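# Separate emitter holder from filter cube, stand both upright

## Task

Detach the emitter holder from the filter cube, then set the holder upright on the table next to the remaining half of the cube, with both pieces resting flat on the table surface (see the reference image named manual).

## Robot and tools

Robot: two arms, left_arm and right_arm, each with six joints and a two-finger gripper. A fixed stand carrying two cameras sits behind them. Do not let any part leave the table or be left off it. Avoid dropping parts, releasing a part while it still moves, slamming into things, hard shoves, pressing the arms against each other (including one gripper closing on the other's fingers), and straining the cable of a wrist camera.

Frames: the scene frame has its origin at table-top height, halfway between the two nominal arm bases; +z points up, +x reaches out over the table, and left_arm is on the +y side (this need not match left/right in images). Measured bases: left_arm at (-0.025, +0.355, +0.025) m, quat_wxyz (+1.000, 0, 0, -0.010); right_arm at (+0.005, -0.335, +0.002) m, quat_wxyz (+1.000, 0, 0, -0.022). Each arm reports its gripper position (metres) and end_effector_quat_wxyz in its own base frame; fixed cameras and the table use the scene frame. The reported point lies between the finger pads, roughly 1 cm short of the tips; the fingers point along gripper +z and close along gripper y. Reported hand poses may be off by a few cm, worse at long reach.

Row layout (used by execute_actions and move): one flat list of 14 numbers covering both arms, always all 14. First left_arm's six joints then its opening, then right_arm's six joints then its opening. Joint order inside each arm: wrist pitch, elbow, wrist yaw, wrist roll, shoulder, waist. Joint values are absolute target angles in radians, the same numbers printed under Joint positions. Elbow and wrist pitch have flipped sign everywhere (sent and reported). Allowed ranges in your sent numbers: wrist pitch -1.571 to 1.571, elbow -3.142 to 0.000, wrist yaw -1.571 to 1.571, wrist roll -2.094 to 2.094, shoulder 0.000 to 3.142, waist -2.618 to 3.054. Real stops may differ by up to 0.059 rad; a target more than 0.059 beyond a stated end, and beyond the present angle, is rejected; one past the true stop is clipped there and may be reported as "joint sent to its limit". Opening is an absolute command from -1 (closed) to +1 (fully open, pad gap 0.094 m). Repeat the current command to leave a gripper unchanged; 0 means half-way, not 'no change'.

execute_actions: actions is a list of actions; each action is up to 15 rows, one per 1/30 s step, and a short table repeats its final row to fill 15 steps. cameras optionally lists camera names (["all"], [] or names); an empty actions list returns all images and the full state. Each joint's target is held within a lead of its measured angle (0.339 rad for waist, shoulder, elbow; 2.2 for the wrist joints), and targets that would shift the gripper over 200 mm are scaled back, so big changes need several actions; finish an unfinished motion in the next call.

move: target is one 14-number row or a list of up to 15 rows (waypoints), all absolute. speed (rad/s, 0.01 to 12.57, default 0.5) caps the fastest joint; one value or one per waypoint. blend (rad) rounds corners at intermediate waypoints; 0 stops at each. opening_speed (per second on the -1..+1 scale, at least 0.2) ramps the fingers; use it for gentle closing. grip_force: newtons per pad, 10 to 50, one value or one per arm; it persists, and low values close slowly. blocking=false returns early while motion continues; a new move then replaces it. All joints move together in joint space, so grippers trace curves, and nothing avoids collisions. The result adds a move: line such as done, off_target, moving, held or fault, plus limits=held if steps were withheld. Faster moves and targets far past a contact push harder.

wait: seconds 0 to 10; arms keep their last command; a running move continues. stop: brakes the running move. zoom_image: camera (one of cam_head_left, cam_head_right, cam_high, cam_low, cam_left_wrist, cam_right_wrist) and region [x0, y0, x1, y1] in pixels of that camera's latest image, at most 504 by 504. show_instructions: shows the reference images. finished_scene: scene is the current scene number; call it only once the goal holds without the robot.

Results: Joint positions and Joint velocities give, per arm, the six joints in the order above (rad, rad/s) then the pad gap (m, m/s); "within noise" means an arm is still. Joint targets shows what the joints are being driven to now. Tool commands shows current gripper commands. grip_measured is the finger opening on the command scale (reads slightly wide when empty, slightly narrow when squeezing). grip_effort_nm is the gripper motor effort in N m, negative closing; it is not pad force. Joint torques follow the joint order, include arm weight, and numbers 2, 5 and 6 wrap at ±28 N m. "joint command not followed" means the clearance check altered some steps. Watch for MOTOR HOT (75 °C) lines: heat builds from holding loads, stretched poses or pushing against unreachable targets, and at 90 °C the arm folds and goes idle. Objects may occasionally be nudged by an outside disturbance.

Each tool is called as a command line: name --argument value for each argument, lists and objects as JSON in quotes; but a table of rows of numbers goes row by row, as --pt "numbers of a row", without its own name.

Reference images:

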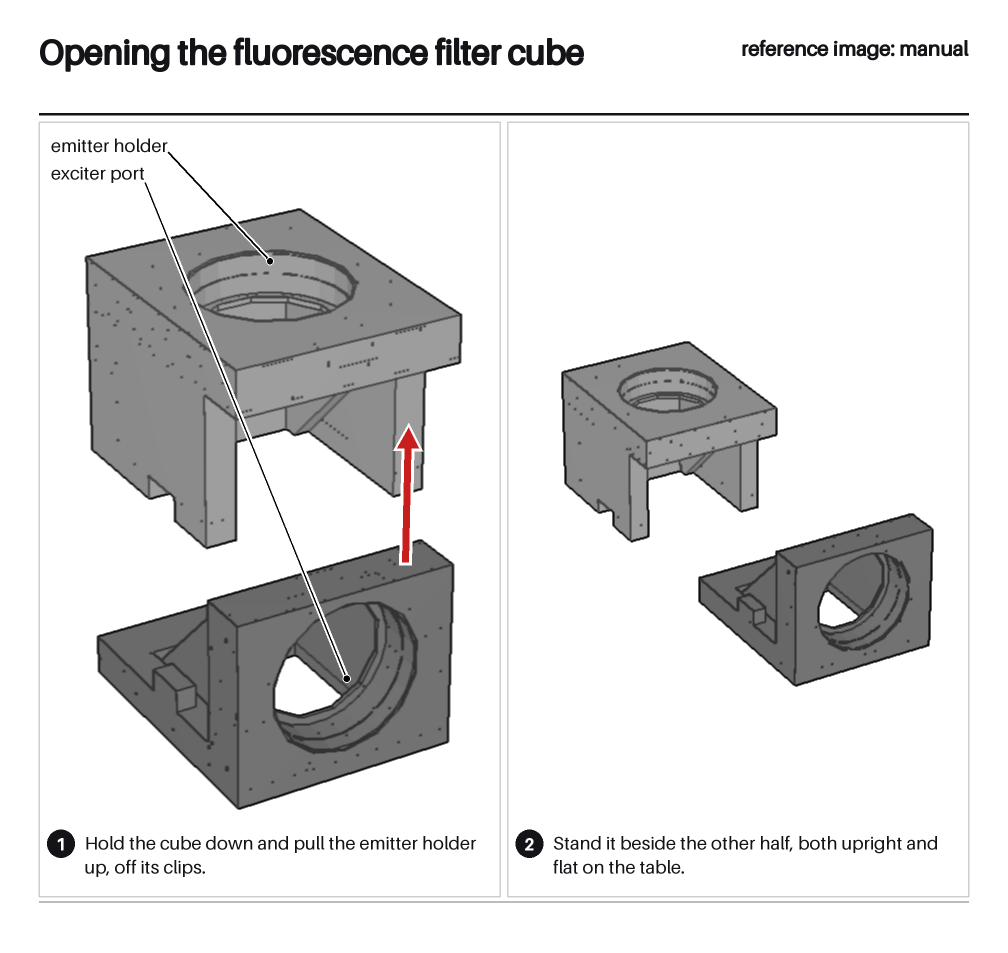

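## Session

execute_actions --actions '[]'

zoom_image --camera "cam_head_left" --region '[240, 150, 640, 420]'

Scene clock: 0.00 s.
left_arm: end_effector_position=(+0.4084, +0.0349, +0.1149) grip_measured=+1.000 grip_effort_nm=n/a end_effector_quat_wxyz=(+0.593, -0.059, +0.802, +0.043) | right_arm: end_effector_position=(+0.4151, -0.0041, +0.1259) grip_measured=+1.000 grip_effort_nm=n/a end_effector_quat_wxyz=(+0.620, +0.004, +0.781, -0.073)
Joint names: [wrist pitch, elbow, wrist yaw, wrist roll, shoulder, waist]
Joint positions: left_arm=[-0.821 -0.413 -0.105 -0.033 1.532 0.037 0.094] | right_arm=[-0.935 -0.41 0.186 -0.069 1.571 0.068 0.094]
Joint velocities: within noise
Joint torques (N m): no reading
Heat: left arm: 23 °C; right arm: 24 °C.
Joint targets: left_arm=[-0.818 -0.419 -0.105 -0.034 1.526 0.037] | right_arm=[-0.935 -0.417 0.188 -0.069 1.563 0.068]
Tool commands: left_gripper/opening=+1.0 right_gripper/opening=+1.0

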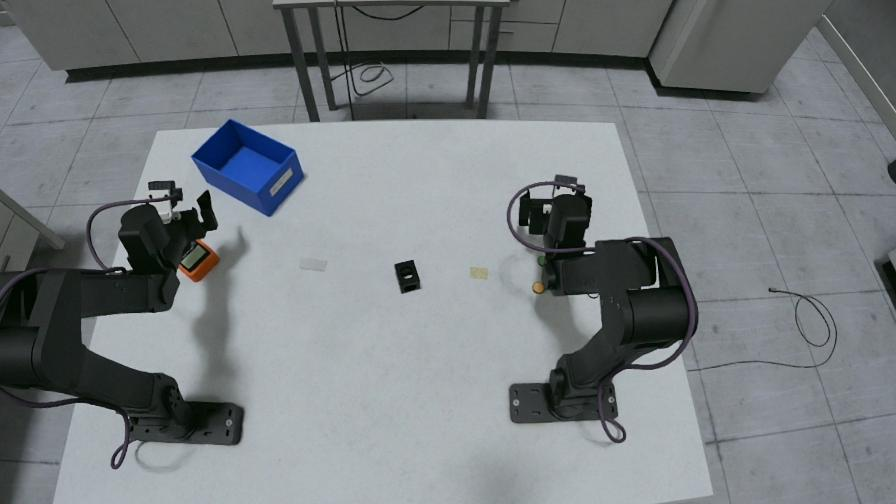

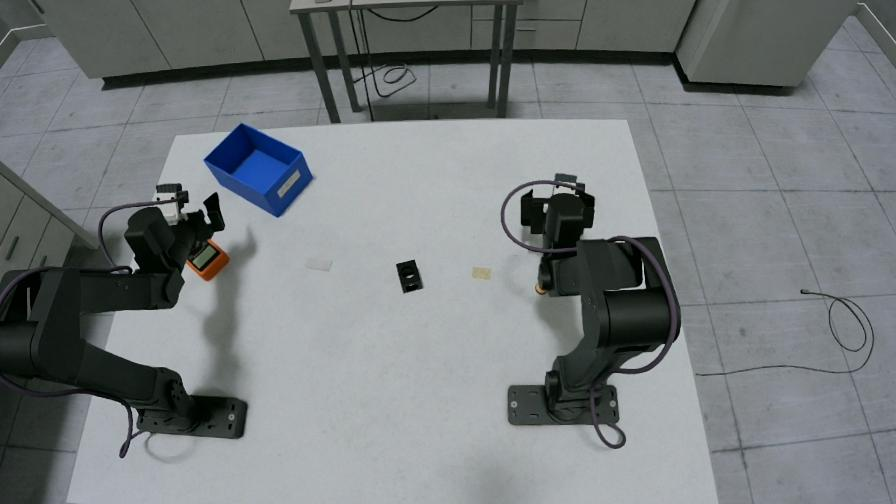

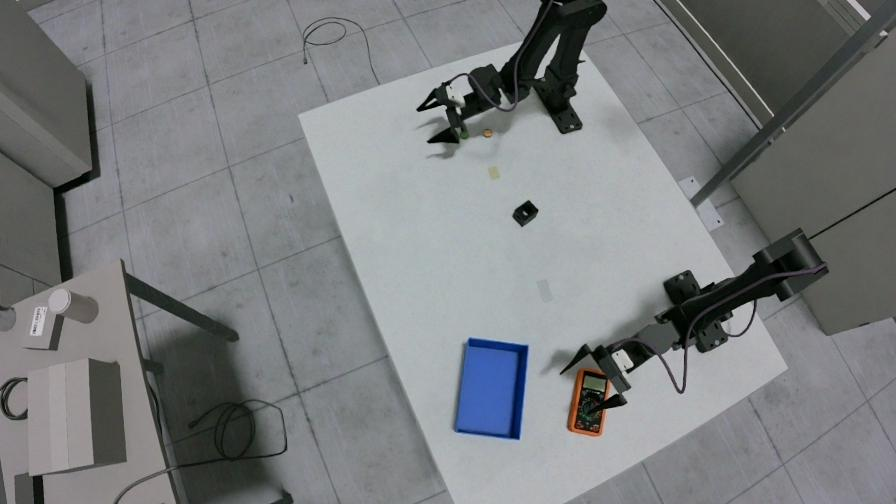

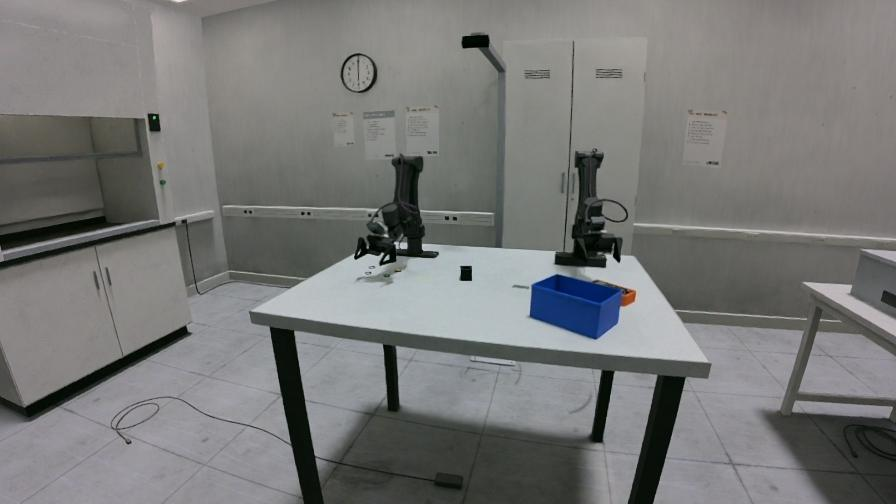

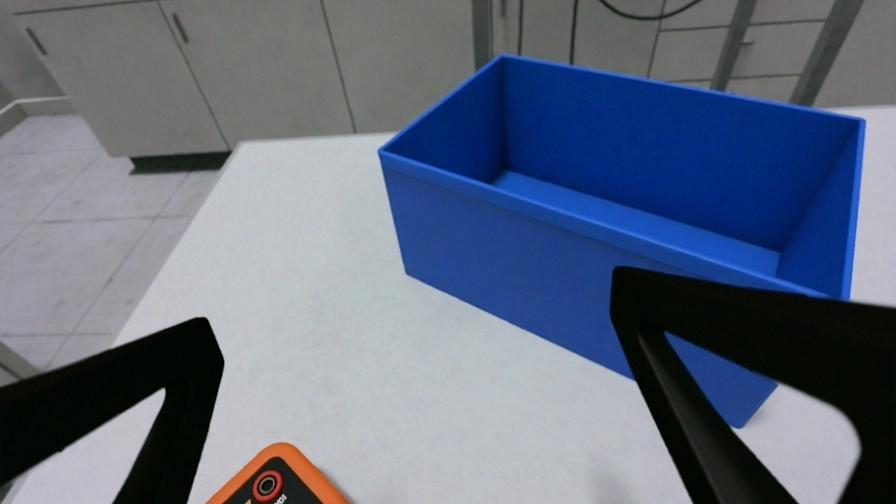

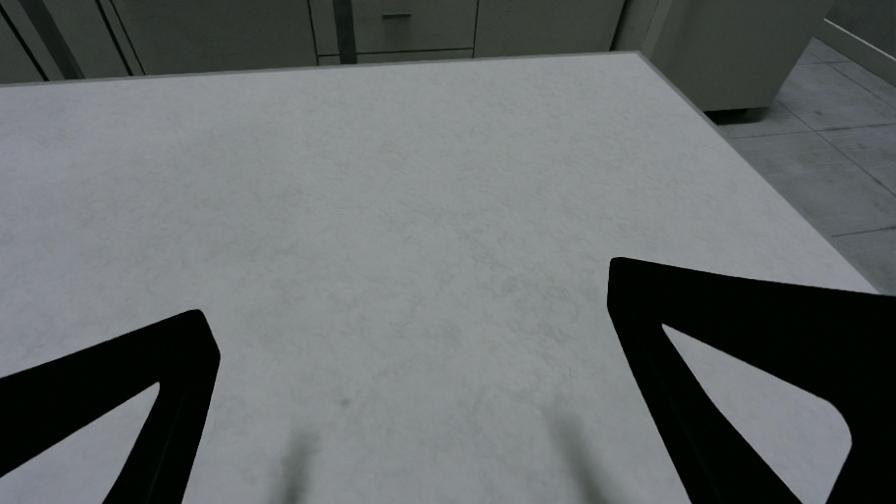

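Scaled by 1.260 from the camera's 896x504 image, which has a finer 1280x720 frame.

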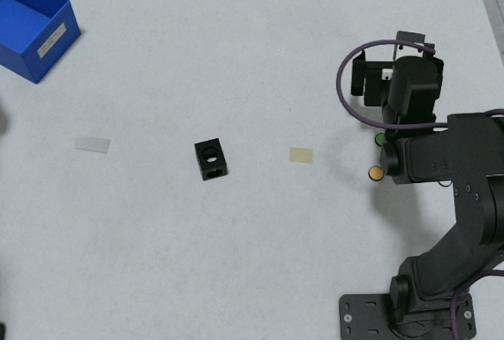

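move --pt "0.3 -1.0 0 0 1.1 -0.3 1 -0.935 -0.417 0.188 -0.069 1.563 0.068 1" --pt "1.169 -1.402 0 0 1.133 -0.87 1 -0.168 -0.93 0.951 0.712 1.0 0.9 1" --speed 0.9 --blend 0.2 --cameras '["cam_left_wrist","cam_head_left","cam_right_wrist"]'

zoom_image --camera "cam_head_left" --region '[360, 230, 480, 320]'

Scene clock: 4.53 s.
left_arm: end_effector_position=(+0.1855, -0.2150, +0.2790) grip_measured=+1.000 grip_effort_nm=0.05 end_effector_quat_wxyz=(+0.297, +0.393, +0.859, -0.137) | right_arm: end_effector_position=(+0.3029, +0.1465, +0.3934) grip_measured=+1.000 grip_effort_nm=0.01 end_effector_quat_wxyz=(+0.677, +0.272, +0.634, +0.258)
Joint names: [wrist pitch, elbow, wrist yaw, wrist roll, shoulder, waist]
Joint positions: left_arm=[1.156 -1.378 -0.002 -0.005 1.127 -0.864 0.094] | right_arm=[-0.171 -0.912 0.932 0.703 1.001 0.892 0.094]
Joint torques (N m): left_arm=[-1.4 -7.09 -0.01 0.03 -1.52 -0.5] | right_arm=[-1.64 -8.81 0.18 0.07 -2.21 0.58]
Heat: left arm: 24 °C; right arm: 24 °C.
Joint targets: left_arm=[1.169 -1.402 0.000 0.000 1.133 -0.870] | right_arm=[-0.168 -0.930 0.951 0.712 1.000 0.900]
move: done
Images, in order (width x height): cam_head_left 896x504, cam_left_wrist 896x504, cam_right_wrist 896x504.

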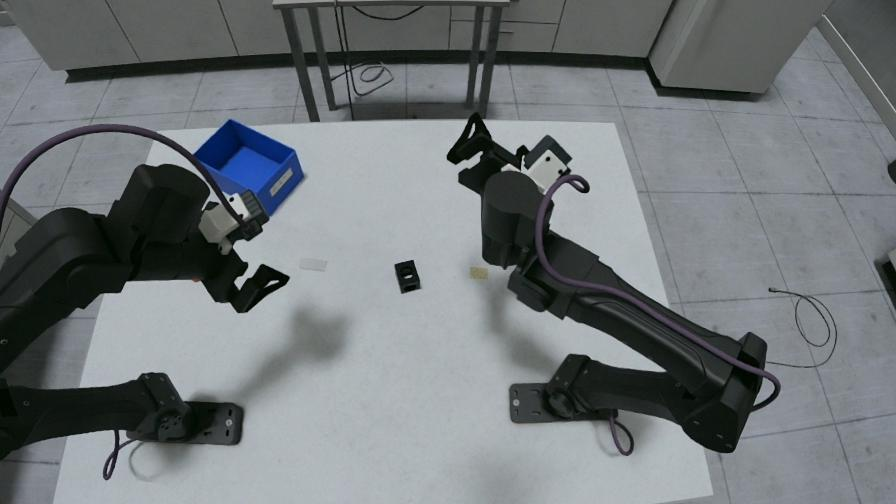

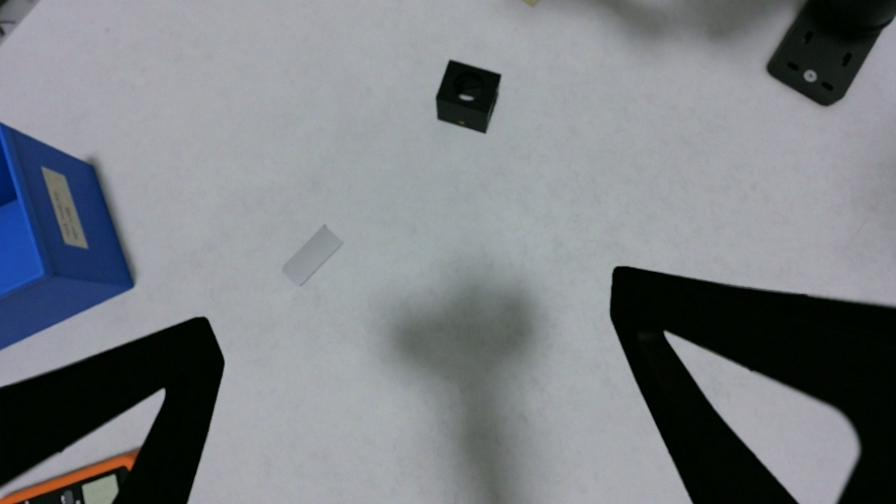

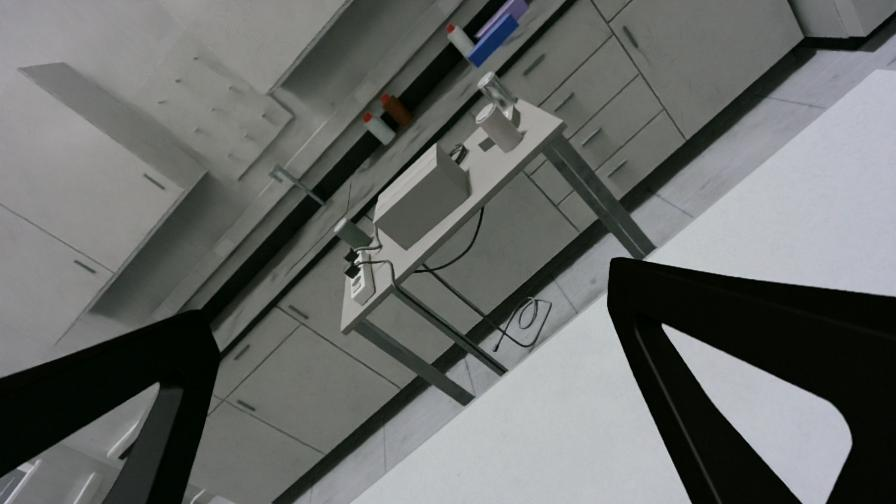

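Scaled by 4.200 from the camera's 896x504 image, which has a finer 1280x720 frame.

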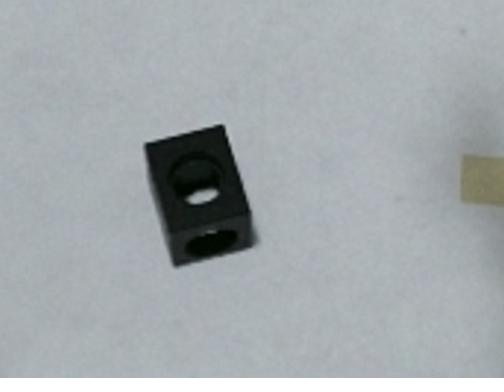

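move --target '[1.547,-2.269,0,-1.19,2.293,-0.95,1,-0.168,-0.93,0.951,0.712,1.0,1.1,1]' --speed 0.8 --cameras '["cam_left_wrist","cam_head_left"]'

Scene clock: 11.13 s.
left_arm: end_effector_position=(+0.2585, -0.3559, +0.1195) grip_measured=+1.000 grip_effort_nm=0.05 end_effector_quat_wxyz=(+0.000, -0.118, +0.993, -0.002) | right_arm: end_effector_position=(+0.2678, +0.2035, +0.3932) grip_measured=+1.000 grip_effort_nm=0.01 end_effector_quat_wxyz=(+0.648, +0.208, +0.658, +0.323)
Joint names: [wrist pitch, elbow, wrist yaw, wrist roll, shoulder, waist]
Joint positions: left_arm=[1.531 -2.246 0.002 -1.182 2.281 -0.944 0.094] | right_arm=[-0.17 -0.912 0.934 0.704 1.001 1.092 0.094]
Joint torques (N m): left_arm=[-0.27 -6.64 -0.04 -0.09 -10.55 -0.43] | right_arm=[-1.61 -8.88 0.18 0.07 -2.22 0.53]
Heat: left arm: 24 °C; right arm: 24 °C.
Joint targets: left_arm=[1.547 -2.269 0.000 -1.190 2.293 -0.950] | right_arm=[-0.168 -0.930 0.951 0.712 1.000 1.100]
move: done
Images, in order (width x height): cam_head_left 896x504, cam_left_wrist 896x504.

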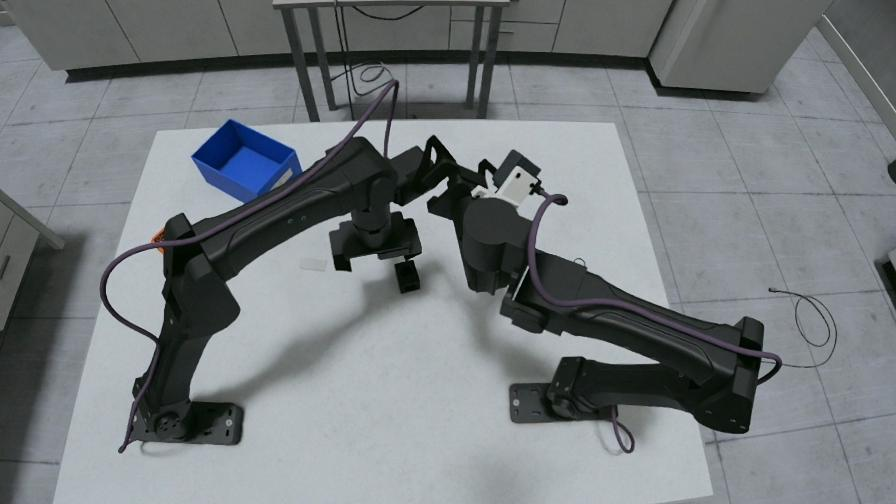

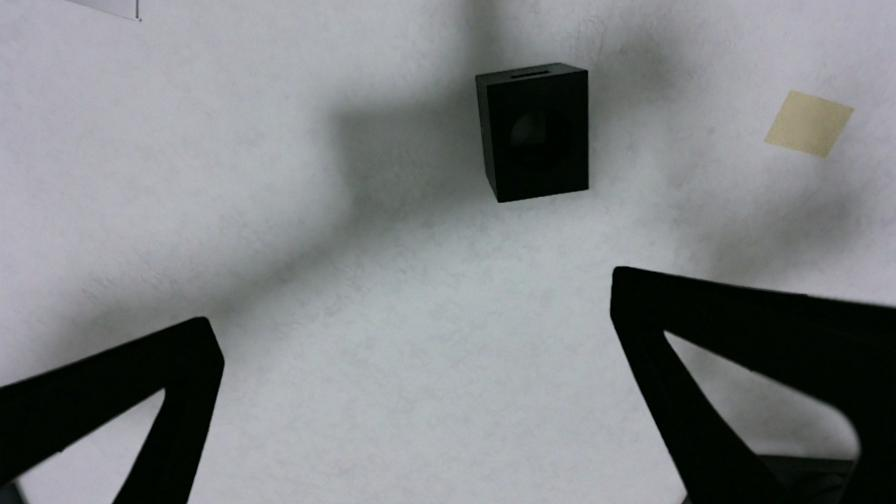

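move --pt "1.547 -2.269 0 -1.225 2.293 -0.963 1 -0.168 -0.93 0.951 0.712 1.0 1.35 1" --pt "1.528 -2.553 0 -1.225 2.595 -0.963 1 -0.168 -0.93 0.951 0.712 1.0 1.40 1" --speed 0.5 --cameras '["cam_left_wrist","cam_head_left"]'

Scene clock: 13.57 s.
left_arm: end_effector_position=(+0.2578, -0.3564, +0.1195) grip_measured=+1.000 grip_effort_nm=0.05 end_effector_quat_wxyz=(-0.001, -0.123, +0.992, -0.002) | right_arm: end_effector_position=(+0.2486, +0.2270, +0.3930) grip_measured=+1.000 grip_effort_nm=0.01 end_effector_quat_wxyz=(+0.632, +0.177, +0.667, +0.353)
Joint names: [wrist pitch, elbow, wrist yaw, wrist roll, shoulder, waist]
Joint positions: left_arm=[1.532 -2.246 0.003 -1.192 2.281 -0.946 0.094] | right_arm=[-0.169 -0.912 0.93 0.705 1.001 1.181 0.094]
Joint torques (N m): left_arm=[-0.48 -4.82 -0.05 -0.03 -11.22 0.05] | right_arm=[-1.63 -7.05 0.06 -0.02 -2.14 -0.75]
Heat: left arm: 24 °C; right arm: 24 °C.
Joint targets: left_arm=[1.532 -2.246 0.002 -1.192 2.281 -0.946] | right_arm=[-0.170 -0.912 0.937 0.705 1.001 1.172]
move: held (left_arm, right_arm; a check stopped the path); path passed 0 of 2 targets; limits=held; left_arm: the shoulder is farthest, 0.314 rad from its target; right_arm: the waist is farthest, 0.219 rad from its target
joint command not followed: on one or more control steps a check withheld the commanded joint targets of the left arm, and it was not sent them on those steps.
cause: the commanded joint targets, or the way to them, would bring a part of the robot too close to another arm (this arm's forearm (the part past the elbow) and the right arm's fingers, along the way the arms are being sent, or toward where that arm still pushes).
joint command not followed: on one or more control steps a check withheld the commanded joint targets of the right arm, and it was not sent them on those steps.
cause: the commanded joint targets, or the way to them, would bring a part of the robot too close to another arm (this arm's fingers and the left arm's forearm (the part past the elbow), along the way the arms are being sent, or toward where that arm still pushes).
Images, in order (width x height): cam_head_left 896x504, cam_left_wrist 896x504.

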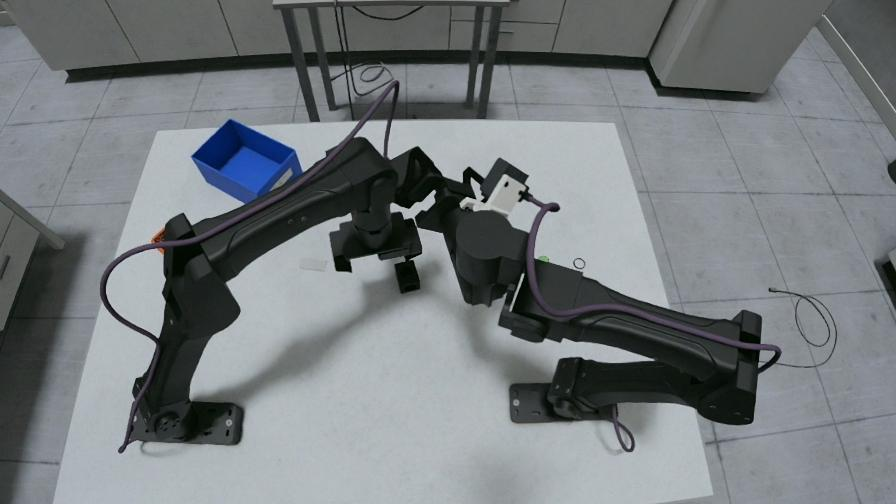

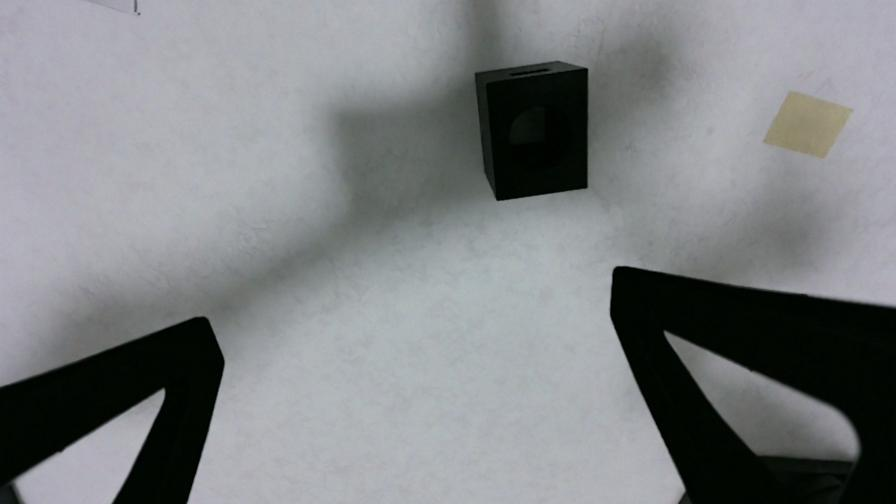

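move --pt "1.532 -2.246 0 -1.192 2.281 -0.946 1 -0.168 -1.1 0.951 0.712 0.55 1.15 1" --speed 0.8

move --pt "1.547 -2.269 0 -1.225 2.293 -0.963 1 -0.168 -1.1 0.951 0.712 0.55 1.15 1" --pt "1.528 -2.553 0 -1.225 2.595 -0.963 1 -0.168 -1.1 0.951 0.712 0.55 1.15 1" --speed 0.5 --cameras '["cam_left_wrist","cam_head_left"]'

Scene clock: 15.40 s.
left_arm: end_effector_position=(+0.2578, -0.3564, +0.1195) grip_measured=+1.000 grip_effort_nm=0.05 end_effector_quat_wxyz=(-0.001, -0.123, +0.992, -0.002) | right_arm: end_effector_position=(+0.1757, +0.0383, +0.5490) grip_measured=+1.000 grip_effort_nm=0.01 end_effector_quat_wxyz=(+0.636, +0.321, +0.455, +0.535)
Joint names: [wrist pitch, elbow, wrist yaw, wrist roll, shoulder, waist]
Joint positions: left_arm=[1.532 -2.246 0.003 -1.192 2.281 -0.946 0.094] | right_arm=[-0.162 -1.094 0.947 0.705 0.546 1.157 0.094]
Joint torques (N m): left_arm=[-0.48 -4.82 -0.07 -0.01 -11.34 0.03] | right_arm=[-1.16 -5.39 -0.27 0.05 3.45 -0.61]
Heat: left arm: 25 °C; right arm: 24 °C.
Joint targets: left_arm=[1.532 -2.246 0.000 -1.192 2.281 -0.946] | right_arm=[-0.168 -1.100 0.951 0.712 0.550 1.150]
move: done

Scene clock: 17.47 s.
left_arm: end_effector_position=(+0.2813, -0.3985, +0.0600) grip_measured=+1.000 grip_effort_nm=0.05 end_effector_quat_wxyz=(-0.003, -0.130, +0.992, +0.002) | right_arm: end_effector_position=(+0.1757, +0.0384, +0.5489) grip_measured=+1.000 grip_effort_nm=0.01 end_effector_quat_wxyz=(+0.636, +0.321, +0.455, +0.535)
Joint names: [wrist pitch, elbow, wrist yaw, wrist roll, shoulder, waist]
Joint positions: left_arm=[1.535 -2.53 0.003 -1.217 2.572 -0.957 0.094] | right_arm=[-0.161 -1.094 0.947 0.705 0.546 1.157 0.094]
Joint torques (N m): left_arm=[-0.53 -6.68 -0.07 -0.11 -11.38 -0.39] | right_arm=[-1.16 -5.42 -0.28 0.06 3.44 -0.64]
Heat: left arm: 25 °C; right arm: 24 °C.
Joint targets: left_arm=[1.528 -2.553 0.000 -1.225 2.595 -0.963] | right_arm=[-0.168 -1.100 0.951 0.712 0.550 1.150]
move: done
Images, in order (width x height): cam_head_left 896x504, cam_left_wrist 896x504.

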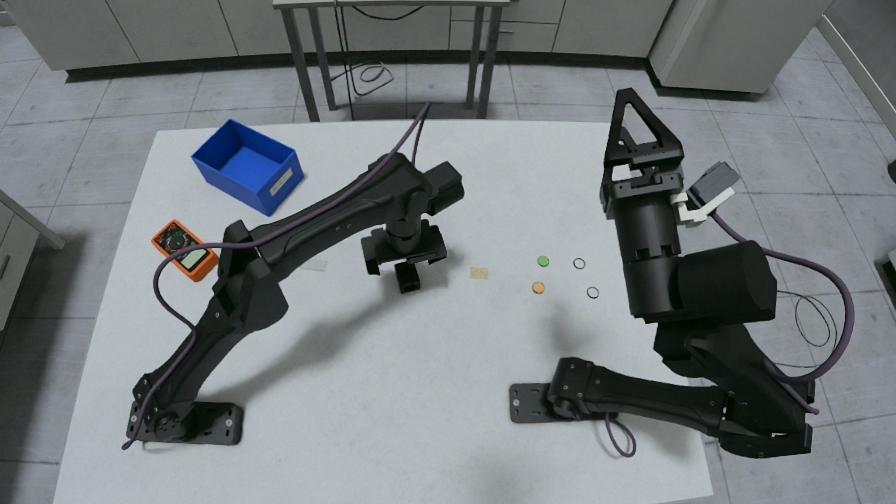

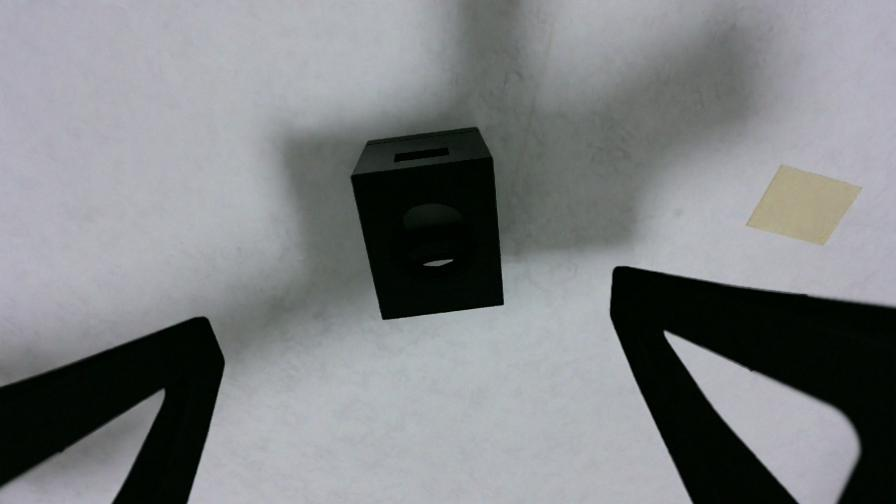

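move --target '[1.357,-2.377,0,-1.232,2.592,-0.97,1,-0.168,-1.1,0.951,0.712,0.55,1.15,1]' --speed 0.15 --cameras '["cam_left_wrist","cam_low"]'

zoom_image --camera "cam_low" --region '[420, 220, 520, 300]'

Scene clock: 20.17 s.
left_arm: end_effector_position=(+0.2848, -0.4082, +0.0244) grip_measured=+1.000 grip_effort_nm=0.05 end_effector_quat_wxyz=(+0.002, -0.130, +0.991, -0.007) | right_arm: end_effector_position=(+0.1757, +0.0384, +0.5489) grip_measured=+1.000 grip_effort_nm=0.01 end_effector_quat_wxyz=(+0.636, +0.321, +0.455, +0.535)
Joint names: [wrist pitch, elbow, wrist yaw, wrist roll, shoulder, waist]
Joint positions: left_arm=[1.371 -2.387 0.003 -1.224 2.572 -0.962 0.094] | right_arm=[-0.161 -1.094 0.947 0.705 0.546 1.157 0.094]
Joint torques (N m): left_arm=[-0.63 -4.19 -0.05 -0.11 -11.75 -0.57] | right_arm=[-1.16 -5.33 -0.28 0.04 3.54 -0.65]
Heat: left arm: 26 °C; right arm: 24 °C.
Joint targets: left_arm=[1.357 -2.377 0.000 -1.232 2.592 -0.970] | right_arm=[-0.168 -1.100 0.951 0.712 0.550 1.150]
move: done
Images, in order (width x height): cam_low 896x504, cam_left_wrist 896x504.

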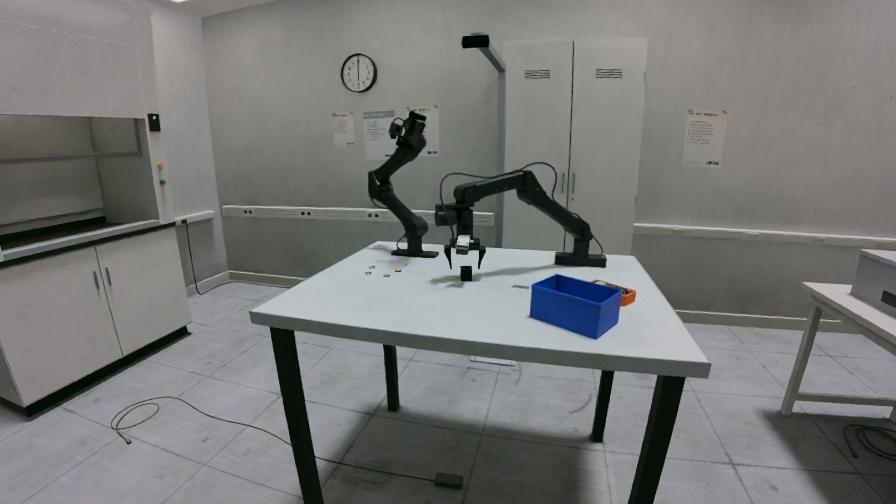

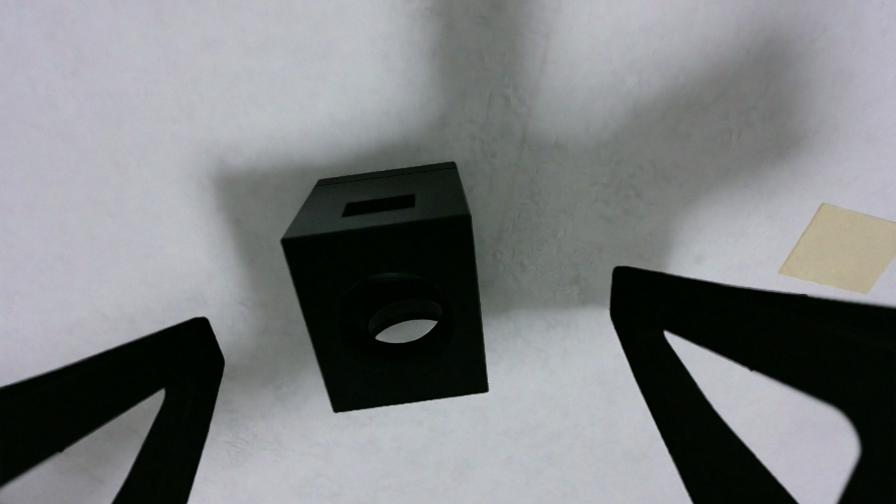

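Scaled by 5.040 from the camera's 896x504 image, which has a finer 1280x720 frame.

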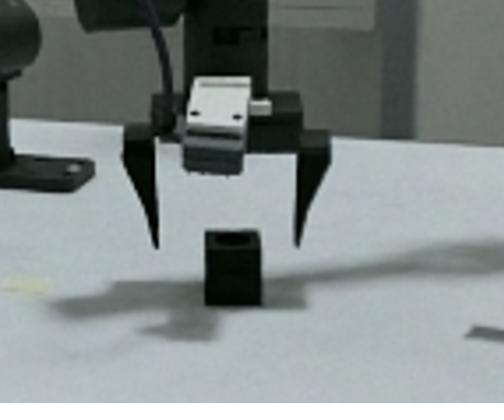

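move --pt "1.31 -2.335 0 -1.222 2.597 -0.948 1 -0.168 -1.1 0.951 0.712 0.55 1.15 1" --pt "1.31 -2.335 0 -1.222 2.597 -0.95 -0.4 -0.168 -1.1 0.951 0.712 0.55 1.15 1" --speed 0.15 --opening_speed 0.6 --cameras '["cam_left_wrist","cam_low"]'

zoom_image --camera "cam_low" --region '[420, 220, 520, 300]'

Scene clock: 25.53 s.
left_arm: end_effector_position=(+0.2887, -0.4077, +0.0140) grip_measured=-0.185 grip_effort_nm=-0.97 end_effector_quat_wxyz=(+0.004, -0.134, +0.991, -0.010) | right_arm: end_effector_position=(+0.1757, +0.0384, +0.5489) grip_measured=+1.000 grip_effort_nm=0.00 end_effector_quat_wxyz=(+0.636, +0.321, +0.455, +0.535)
Joint names: [wrist pitch, elbow, wrist yaw, wrist roll, shoulder, waist]
Joint positions: left_arm=[1.324 -2.346 0.003 -1.224 2.572 -0.956 0.038] | right_arm=[-0.161 -1.094 0.947 0.705 0.546 1.157 0.094]
Joint torques (N m): left_arm=[-0.66 -4.16 -0.05 -0.01 -11.52 0.47] | right_arm=[-1.16 -5.41 -0.29 0.05 3.49 -0.65]
Heat: left arm: 26 °C; right arm: 24 °C.
Joint targets: left_arm=[1.310 -2.335 0.000 -1.222 2.597 -0.950] | right_arm=[-0.168 -1.100 0.951 0.712 0.550 1.150]
move: done
Images, in order (width x height): cam_low 896x504, cam_left_wrist 896x504.

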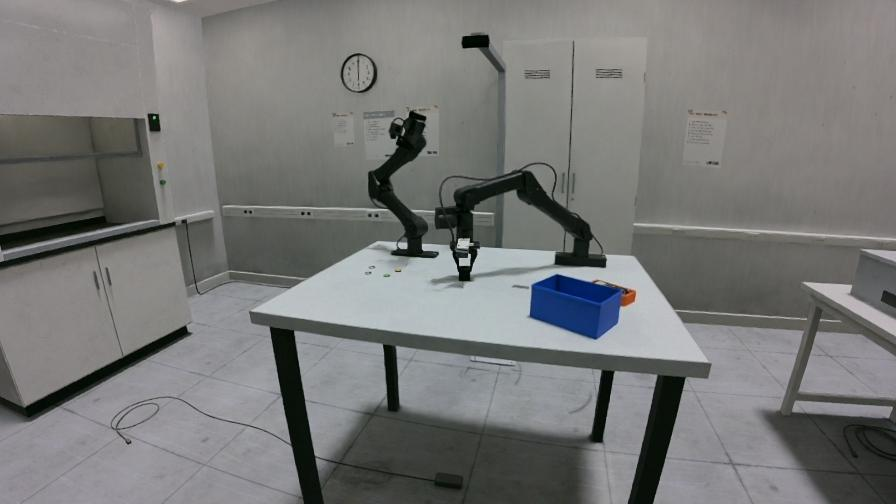

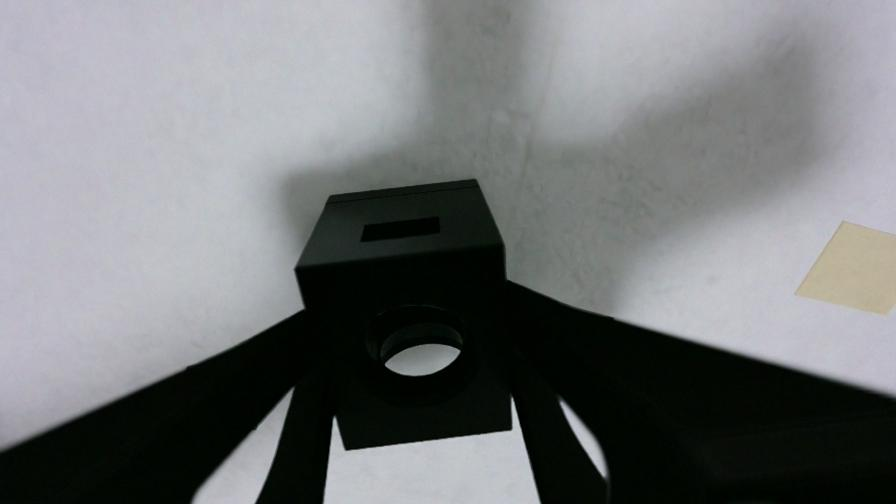

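Scaled by 5.040 from the camera's 896x504 image, which has a finer 1280x720 frame.

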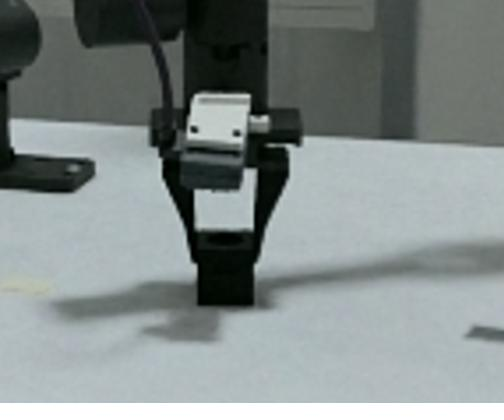

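move --pt "1.37 -2.4 0 -1.222 2.597 -0.95 -0.4 -0.168 -1.1 0.951 0.712 0.55 1.15 1" --pt "1.048 -1.626 0 -1.06 2.15 -0.80 -0.4 -0.168 -1.1 0.951 0.712 0.55 1.15 1" --speed 0.3 --blend 0.03 --cameras '["cam_left_wrist","cam_low"]'

zoom_image --camera "cam_low" --region '[420, 220, 520, 300]'

Scene clock: 31.23 s.
left_arm: end_effector_position=(+0.2845, -0.2982, +0.0127) grip_measured=-0.185 grip_effort_nm=-0.98 end_effector_quat_wxyz=(-0.003, -0.128, +0.992, -0.003) | right_arm: end_effector_position=(+0.1757, +0.0384, +0.5489) grip_measured=+1.000 grip_effort_nm=0.01 end_effector_quat_wxyz=(+0.636, +0.321, +0.455, +0.535)
Joint names: [wrist pitch, elbow, wrist yaw, wrist roll, shoulder, waist]
Joint positions: left_arm=[1.039 -1.646 0.009 -1.065 2.177 -0.808 0.038] | right_arm=[-0.161 -1.094 0.947 0.705 0.546 1.157 0.094]
Joint torques (N m): left_arm=[-0.39 -3.25 -0.11 0.09 -12.53 0.68] | right_arm=[-1.16 -5.34 -0.28 0.06 3.47 -0.64]
Heat: left arm: 27 °C; right arm: 24 °C.
Joint targets: left_arm=[1.048 -1.626 0.000 -1.060 2.150 -0.800] | right_arm=[-0.168 -1.100 0.951 0.712 0.550 1.150]
move: done
Images, in order (width x height): cam_low 896x504, cam_left_wrist 896x504.

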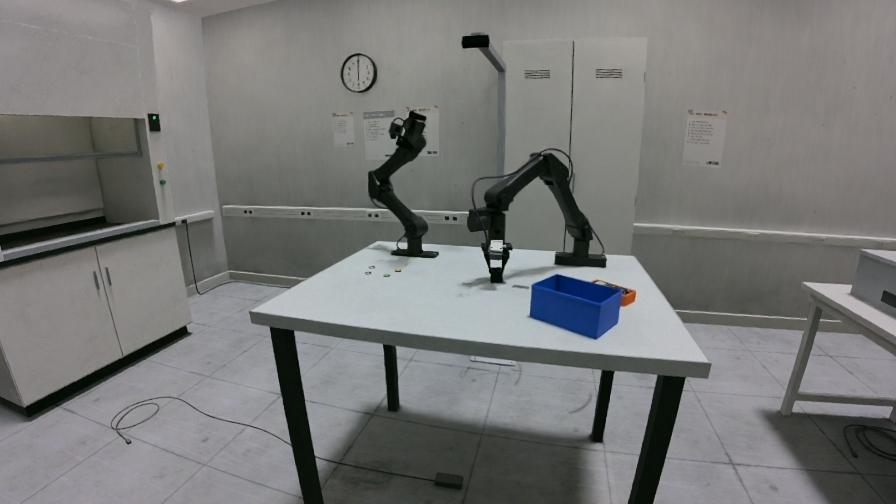

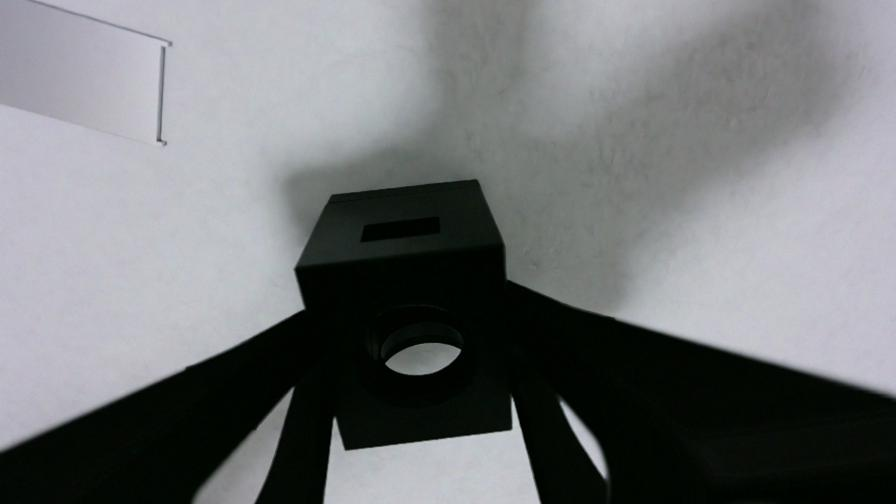

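Scaled by 5.040 from the camera's 896x504 image, which has a finer 1280x720 frame.

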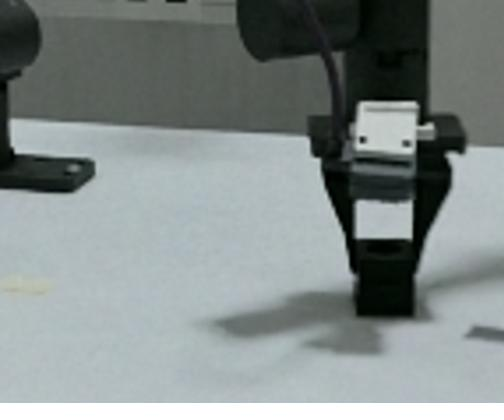

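move --pt "1.048 -1.626 0 -1.06 2.15 -0.80 -0.4 0.4 -1.18 1.109 1.215 1.2 1.698 1" --speed 0.7 --cameras '["cam_right_wrist","cam_head_left","cam_high"]'

Scene clock: 37.10 s.
left_arm: end_effector_position=(+0.2845, -0.2982, +0.0127) grip_measured=-0.185 grip_effort_nm=-0.98 end_effector_quat_wxyz=(-0.003, -0.128, +0.992, -0.003) | right_arm: end_effector_position=(+0.1181, +0.3324, +0.3446) grip_measured=+1.000 grip_effort_nm=0.01 end_effector_quat_wxyz=(+0.485, +0.091, +0.770, +0.404)
Joint names: [wrist pitch, elbow, wrist yaw, wrist roll, shoulder, waist]
Joint positions: left_arm=[1.039 -1.646 0.009 -1.065 2.177 -0.808 0.038] | right_arm=[0.384 -1.151 1.076 1.206 1.209 1.693 0.094]
Joint torques (N m): left_arm=[-0.39 -3.25 -0.11 0.02 -12.56 0.69] | right_arm=[-1.37 -9.77 0.68 0.05 -4.53 0.35]
Heat: left arm: 28 °C; right arm: 24 °C.
Joint targets: left_arm=[1.048 -1.626 0.000 -1.060 2.150 -0.800] | right_arm=[0.400 -1.180 1.109 1.215 1.200 1.698]
move: done
Images, in order (width x height): cam_head_left 896x504, cam_high 896x504, cam_right_wrist 896x504.

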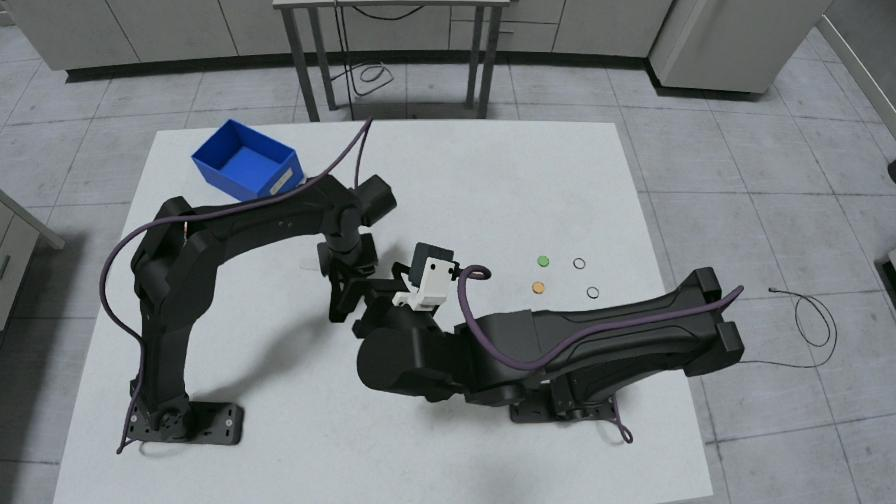

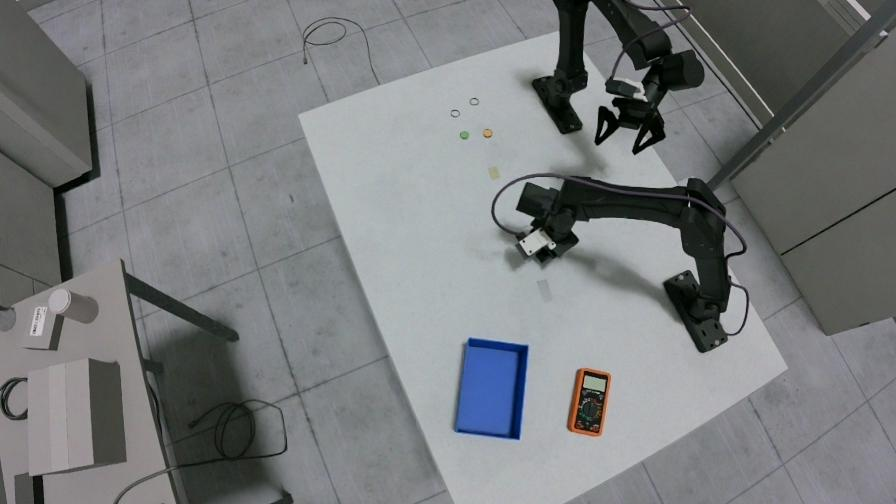

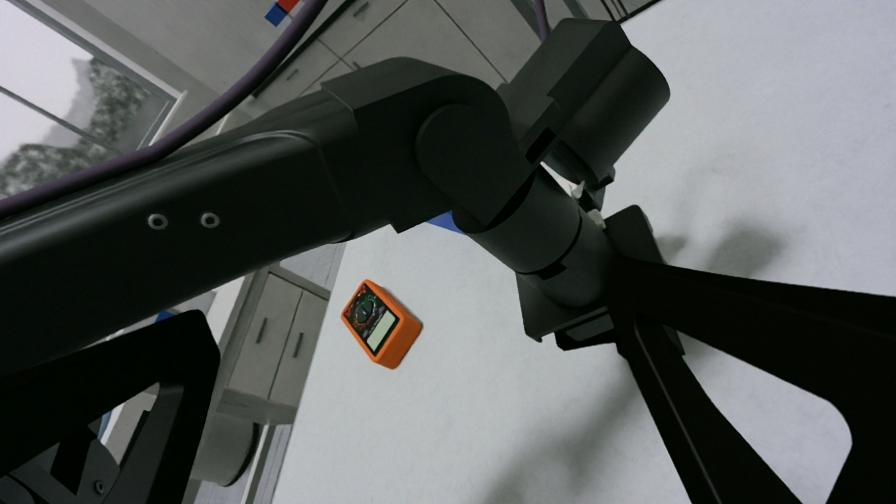

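move --pt "1.048 -1.626 0 -1.06 2.15 -0.80 -0.4 0.4 -1.18 1.109 1.215 1.2 2.0 1" --pt "1.048 -1.626 0 -1.06 2.15 -0.80 -0.4 0.4865 -1.1825 1.109 1.215 1.946 2.0 1" --speed 0.6 --blend 0.1 --cameras '["cam_right_wrist","cam_head_left","cam_left_wrist"]'

Scene clock: 39.70 s.
left_arm: end_effector_position=(+0.2845, -0.2982, +0.0127) grip_measured=-0.185 grip_effort_nm=-0.98 end_effector_quat_wxyz=(-0.003, -0.128, +0.992, -0.003) | right_arm: end_effector_position=(-0.0118, +0.4124, +0.0871) grip_measured=+1.000 grip_effort_nm=0.01 end_effector_quat_wxyz=(+0.503, -0.248, +0.814, +0.152)
Joint names: [wrist pitch, elbow, wrist yaw, wrist roll, shoulder, waist]
Joint positions: left_arm=[1.039 -1.646 0.009 -1.065 2.177 -0.808 0.038] | right_arm=[0.466 -1.16 1.078 1.207 1.942 1.992 0.094]
Joint torques (N m): left_arm=[-0.4 -3.25 -0.11 0.04 -12.52 0.59] | right_arm=[-0.54 -7.6 0.88 0.06 -8.92 0.59]
Heat: left arm: 28 °C; right arm: 24 °C.
Joint targets: left_arm=[1.048 -1.626 0.000 -1.060 2.150 -0.800] | right_arm=[0.487 -1.182 1.109 1.215 1.946 2.000]
move: done
Images, in order (width x height): cam_head_left 896x504, cam_left_wrist 896x504, cam_right_wrist 896x504.

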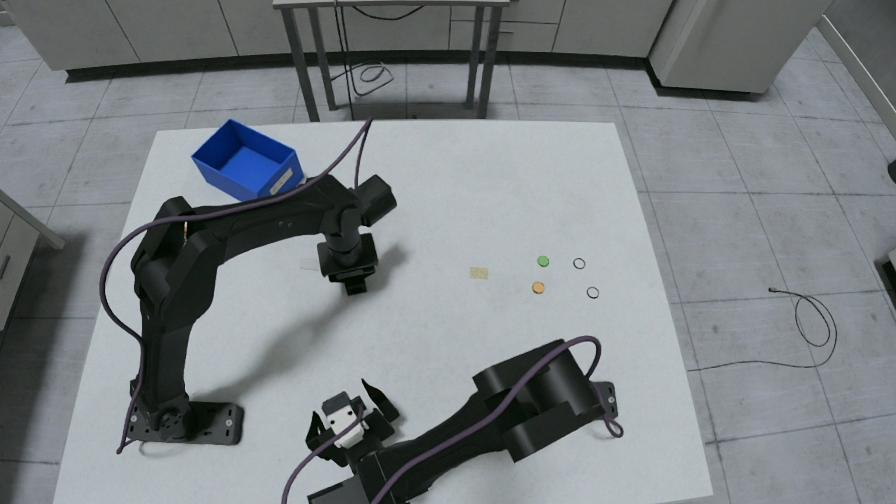

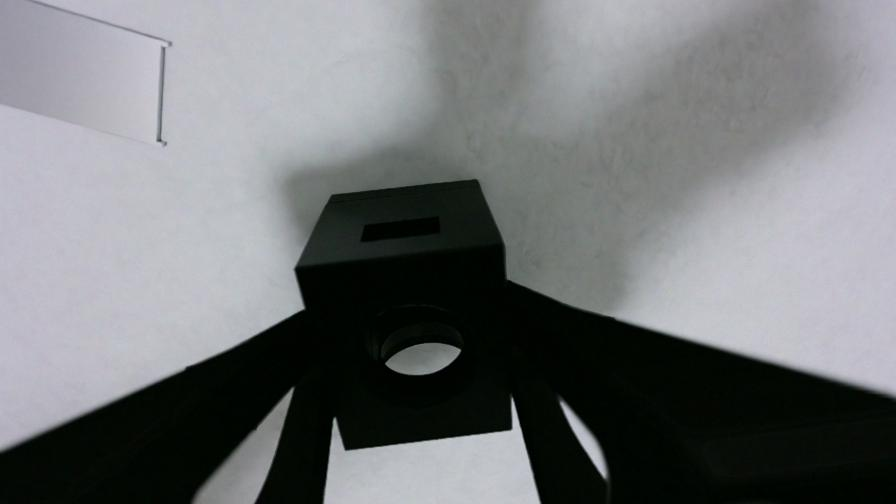

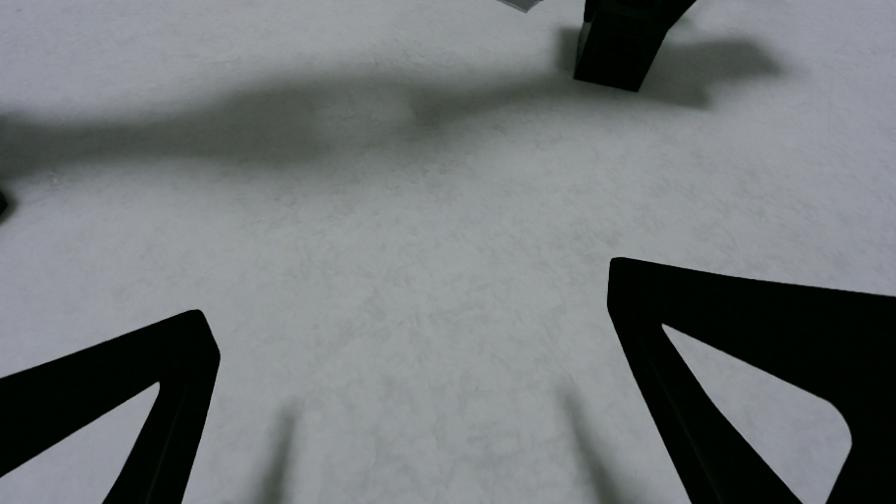

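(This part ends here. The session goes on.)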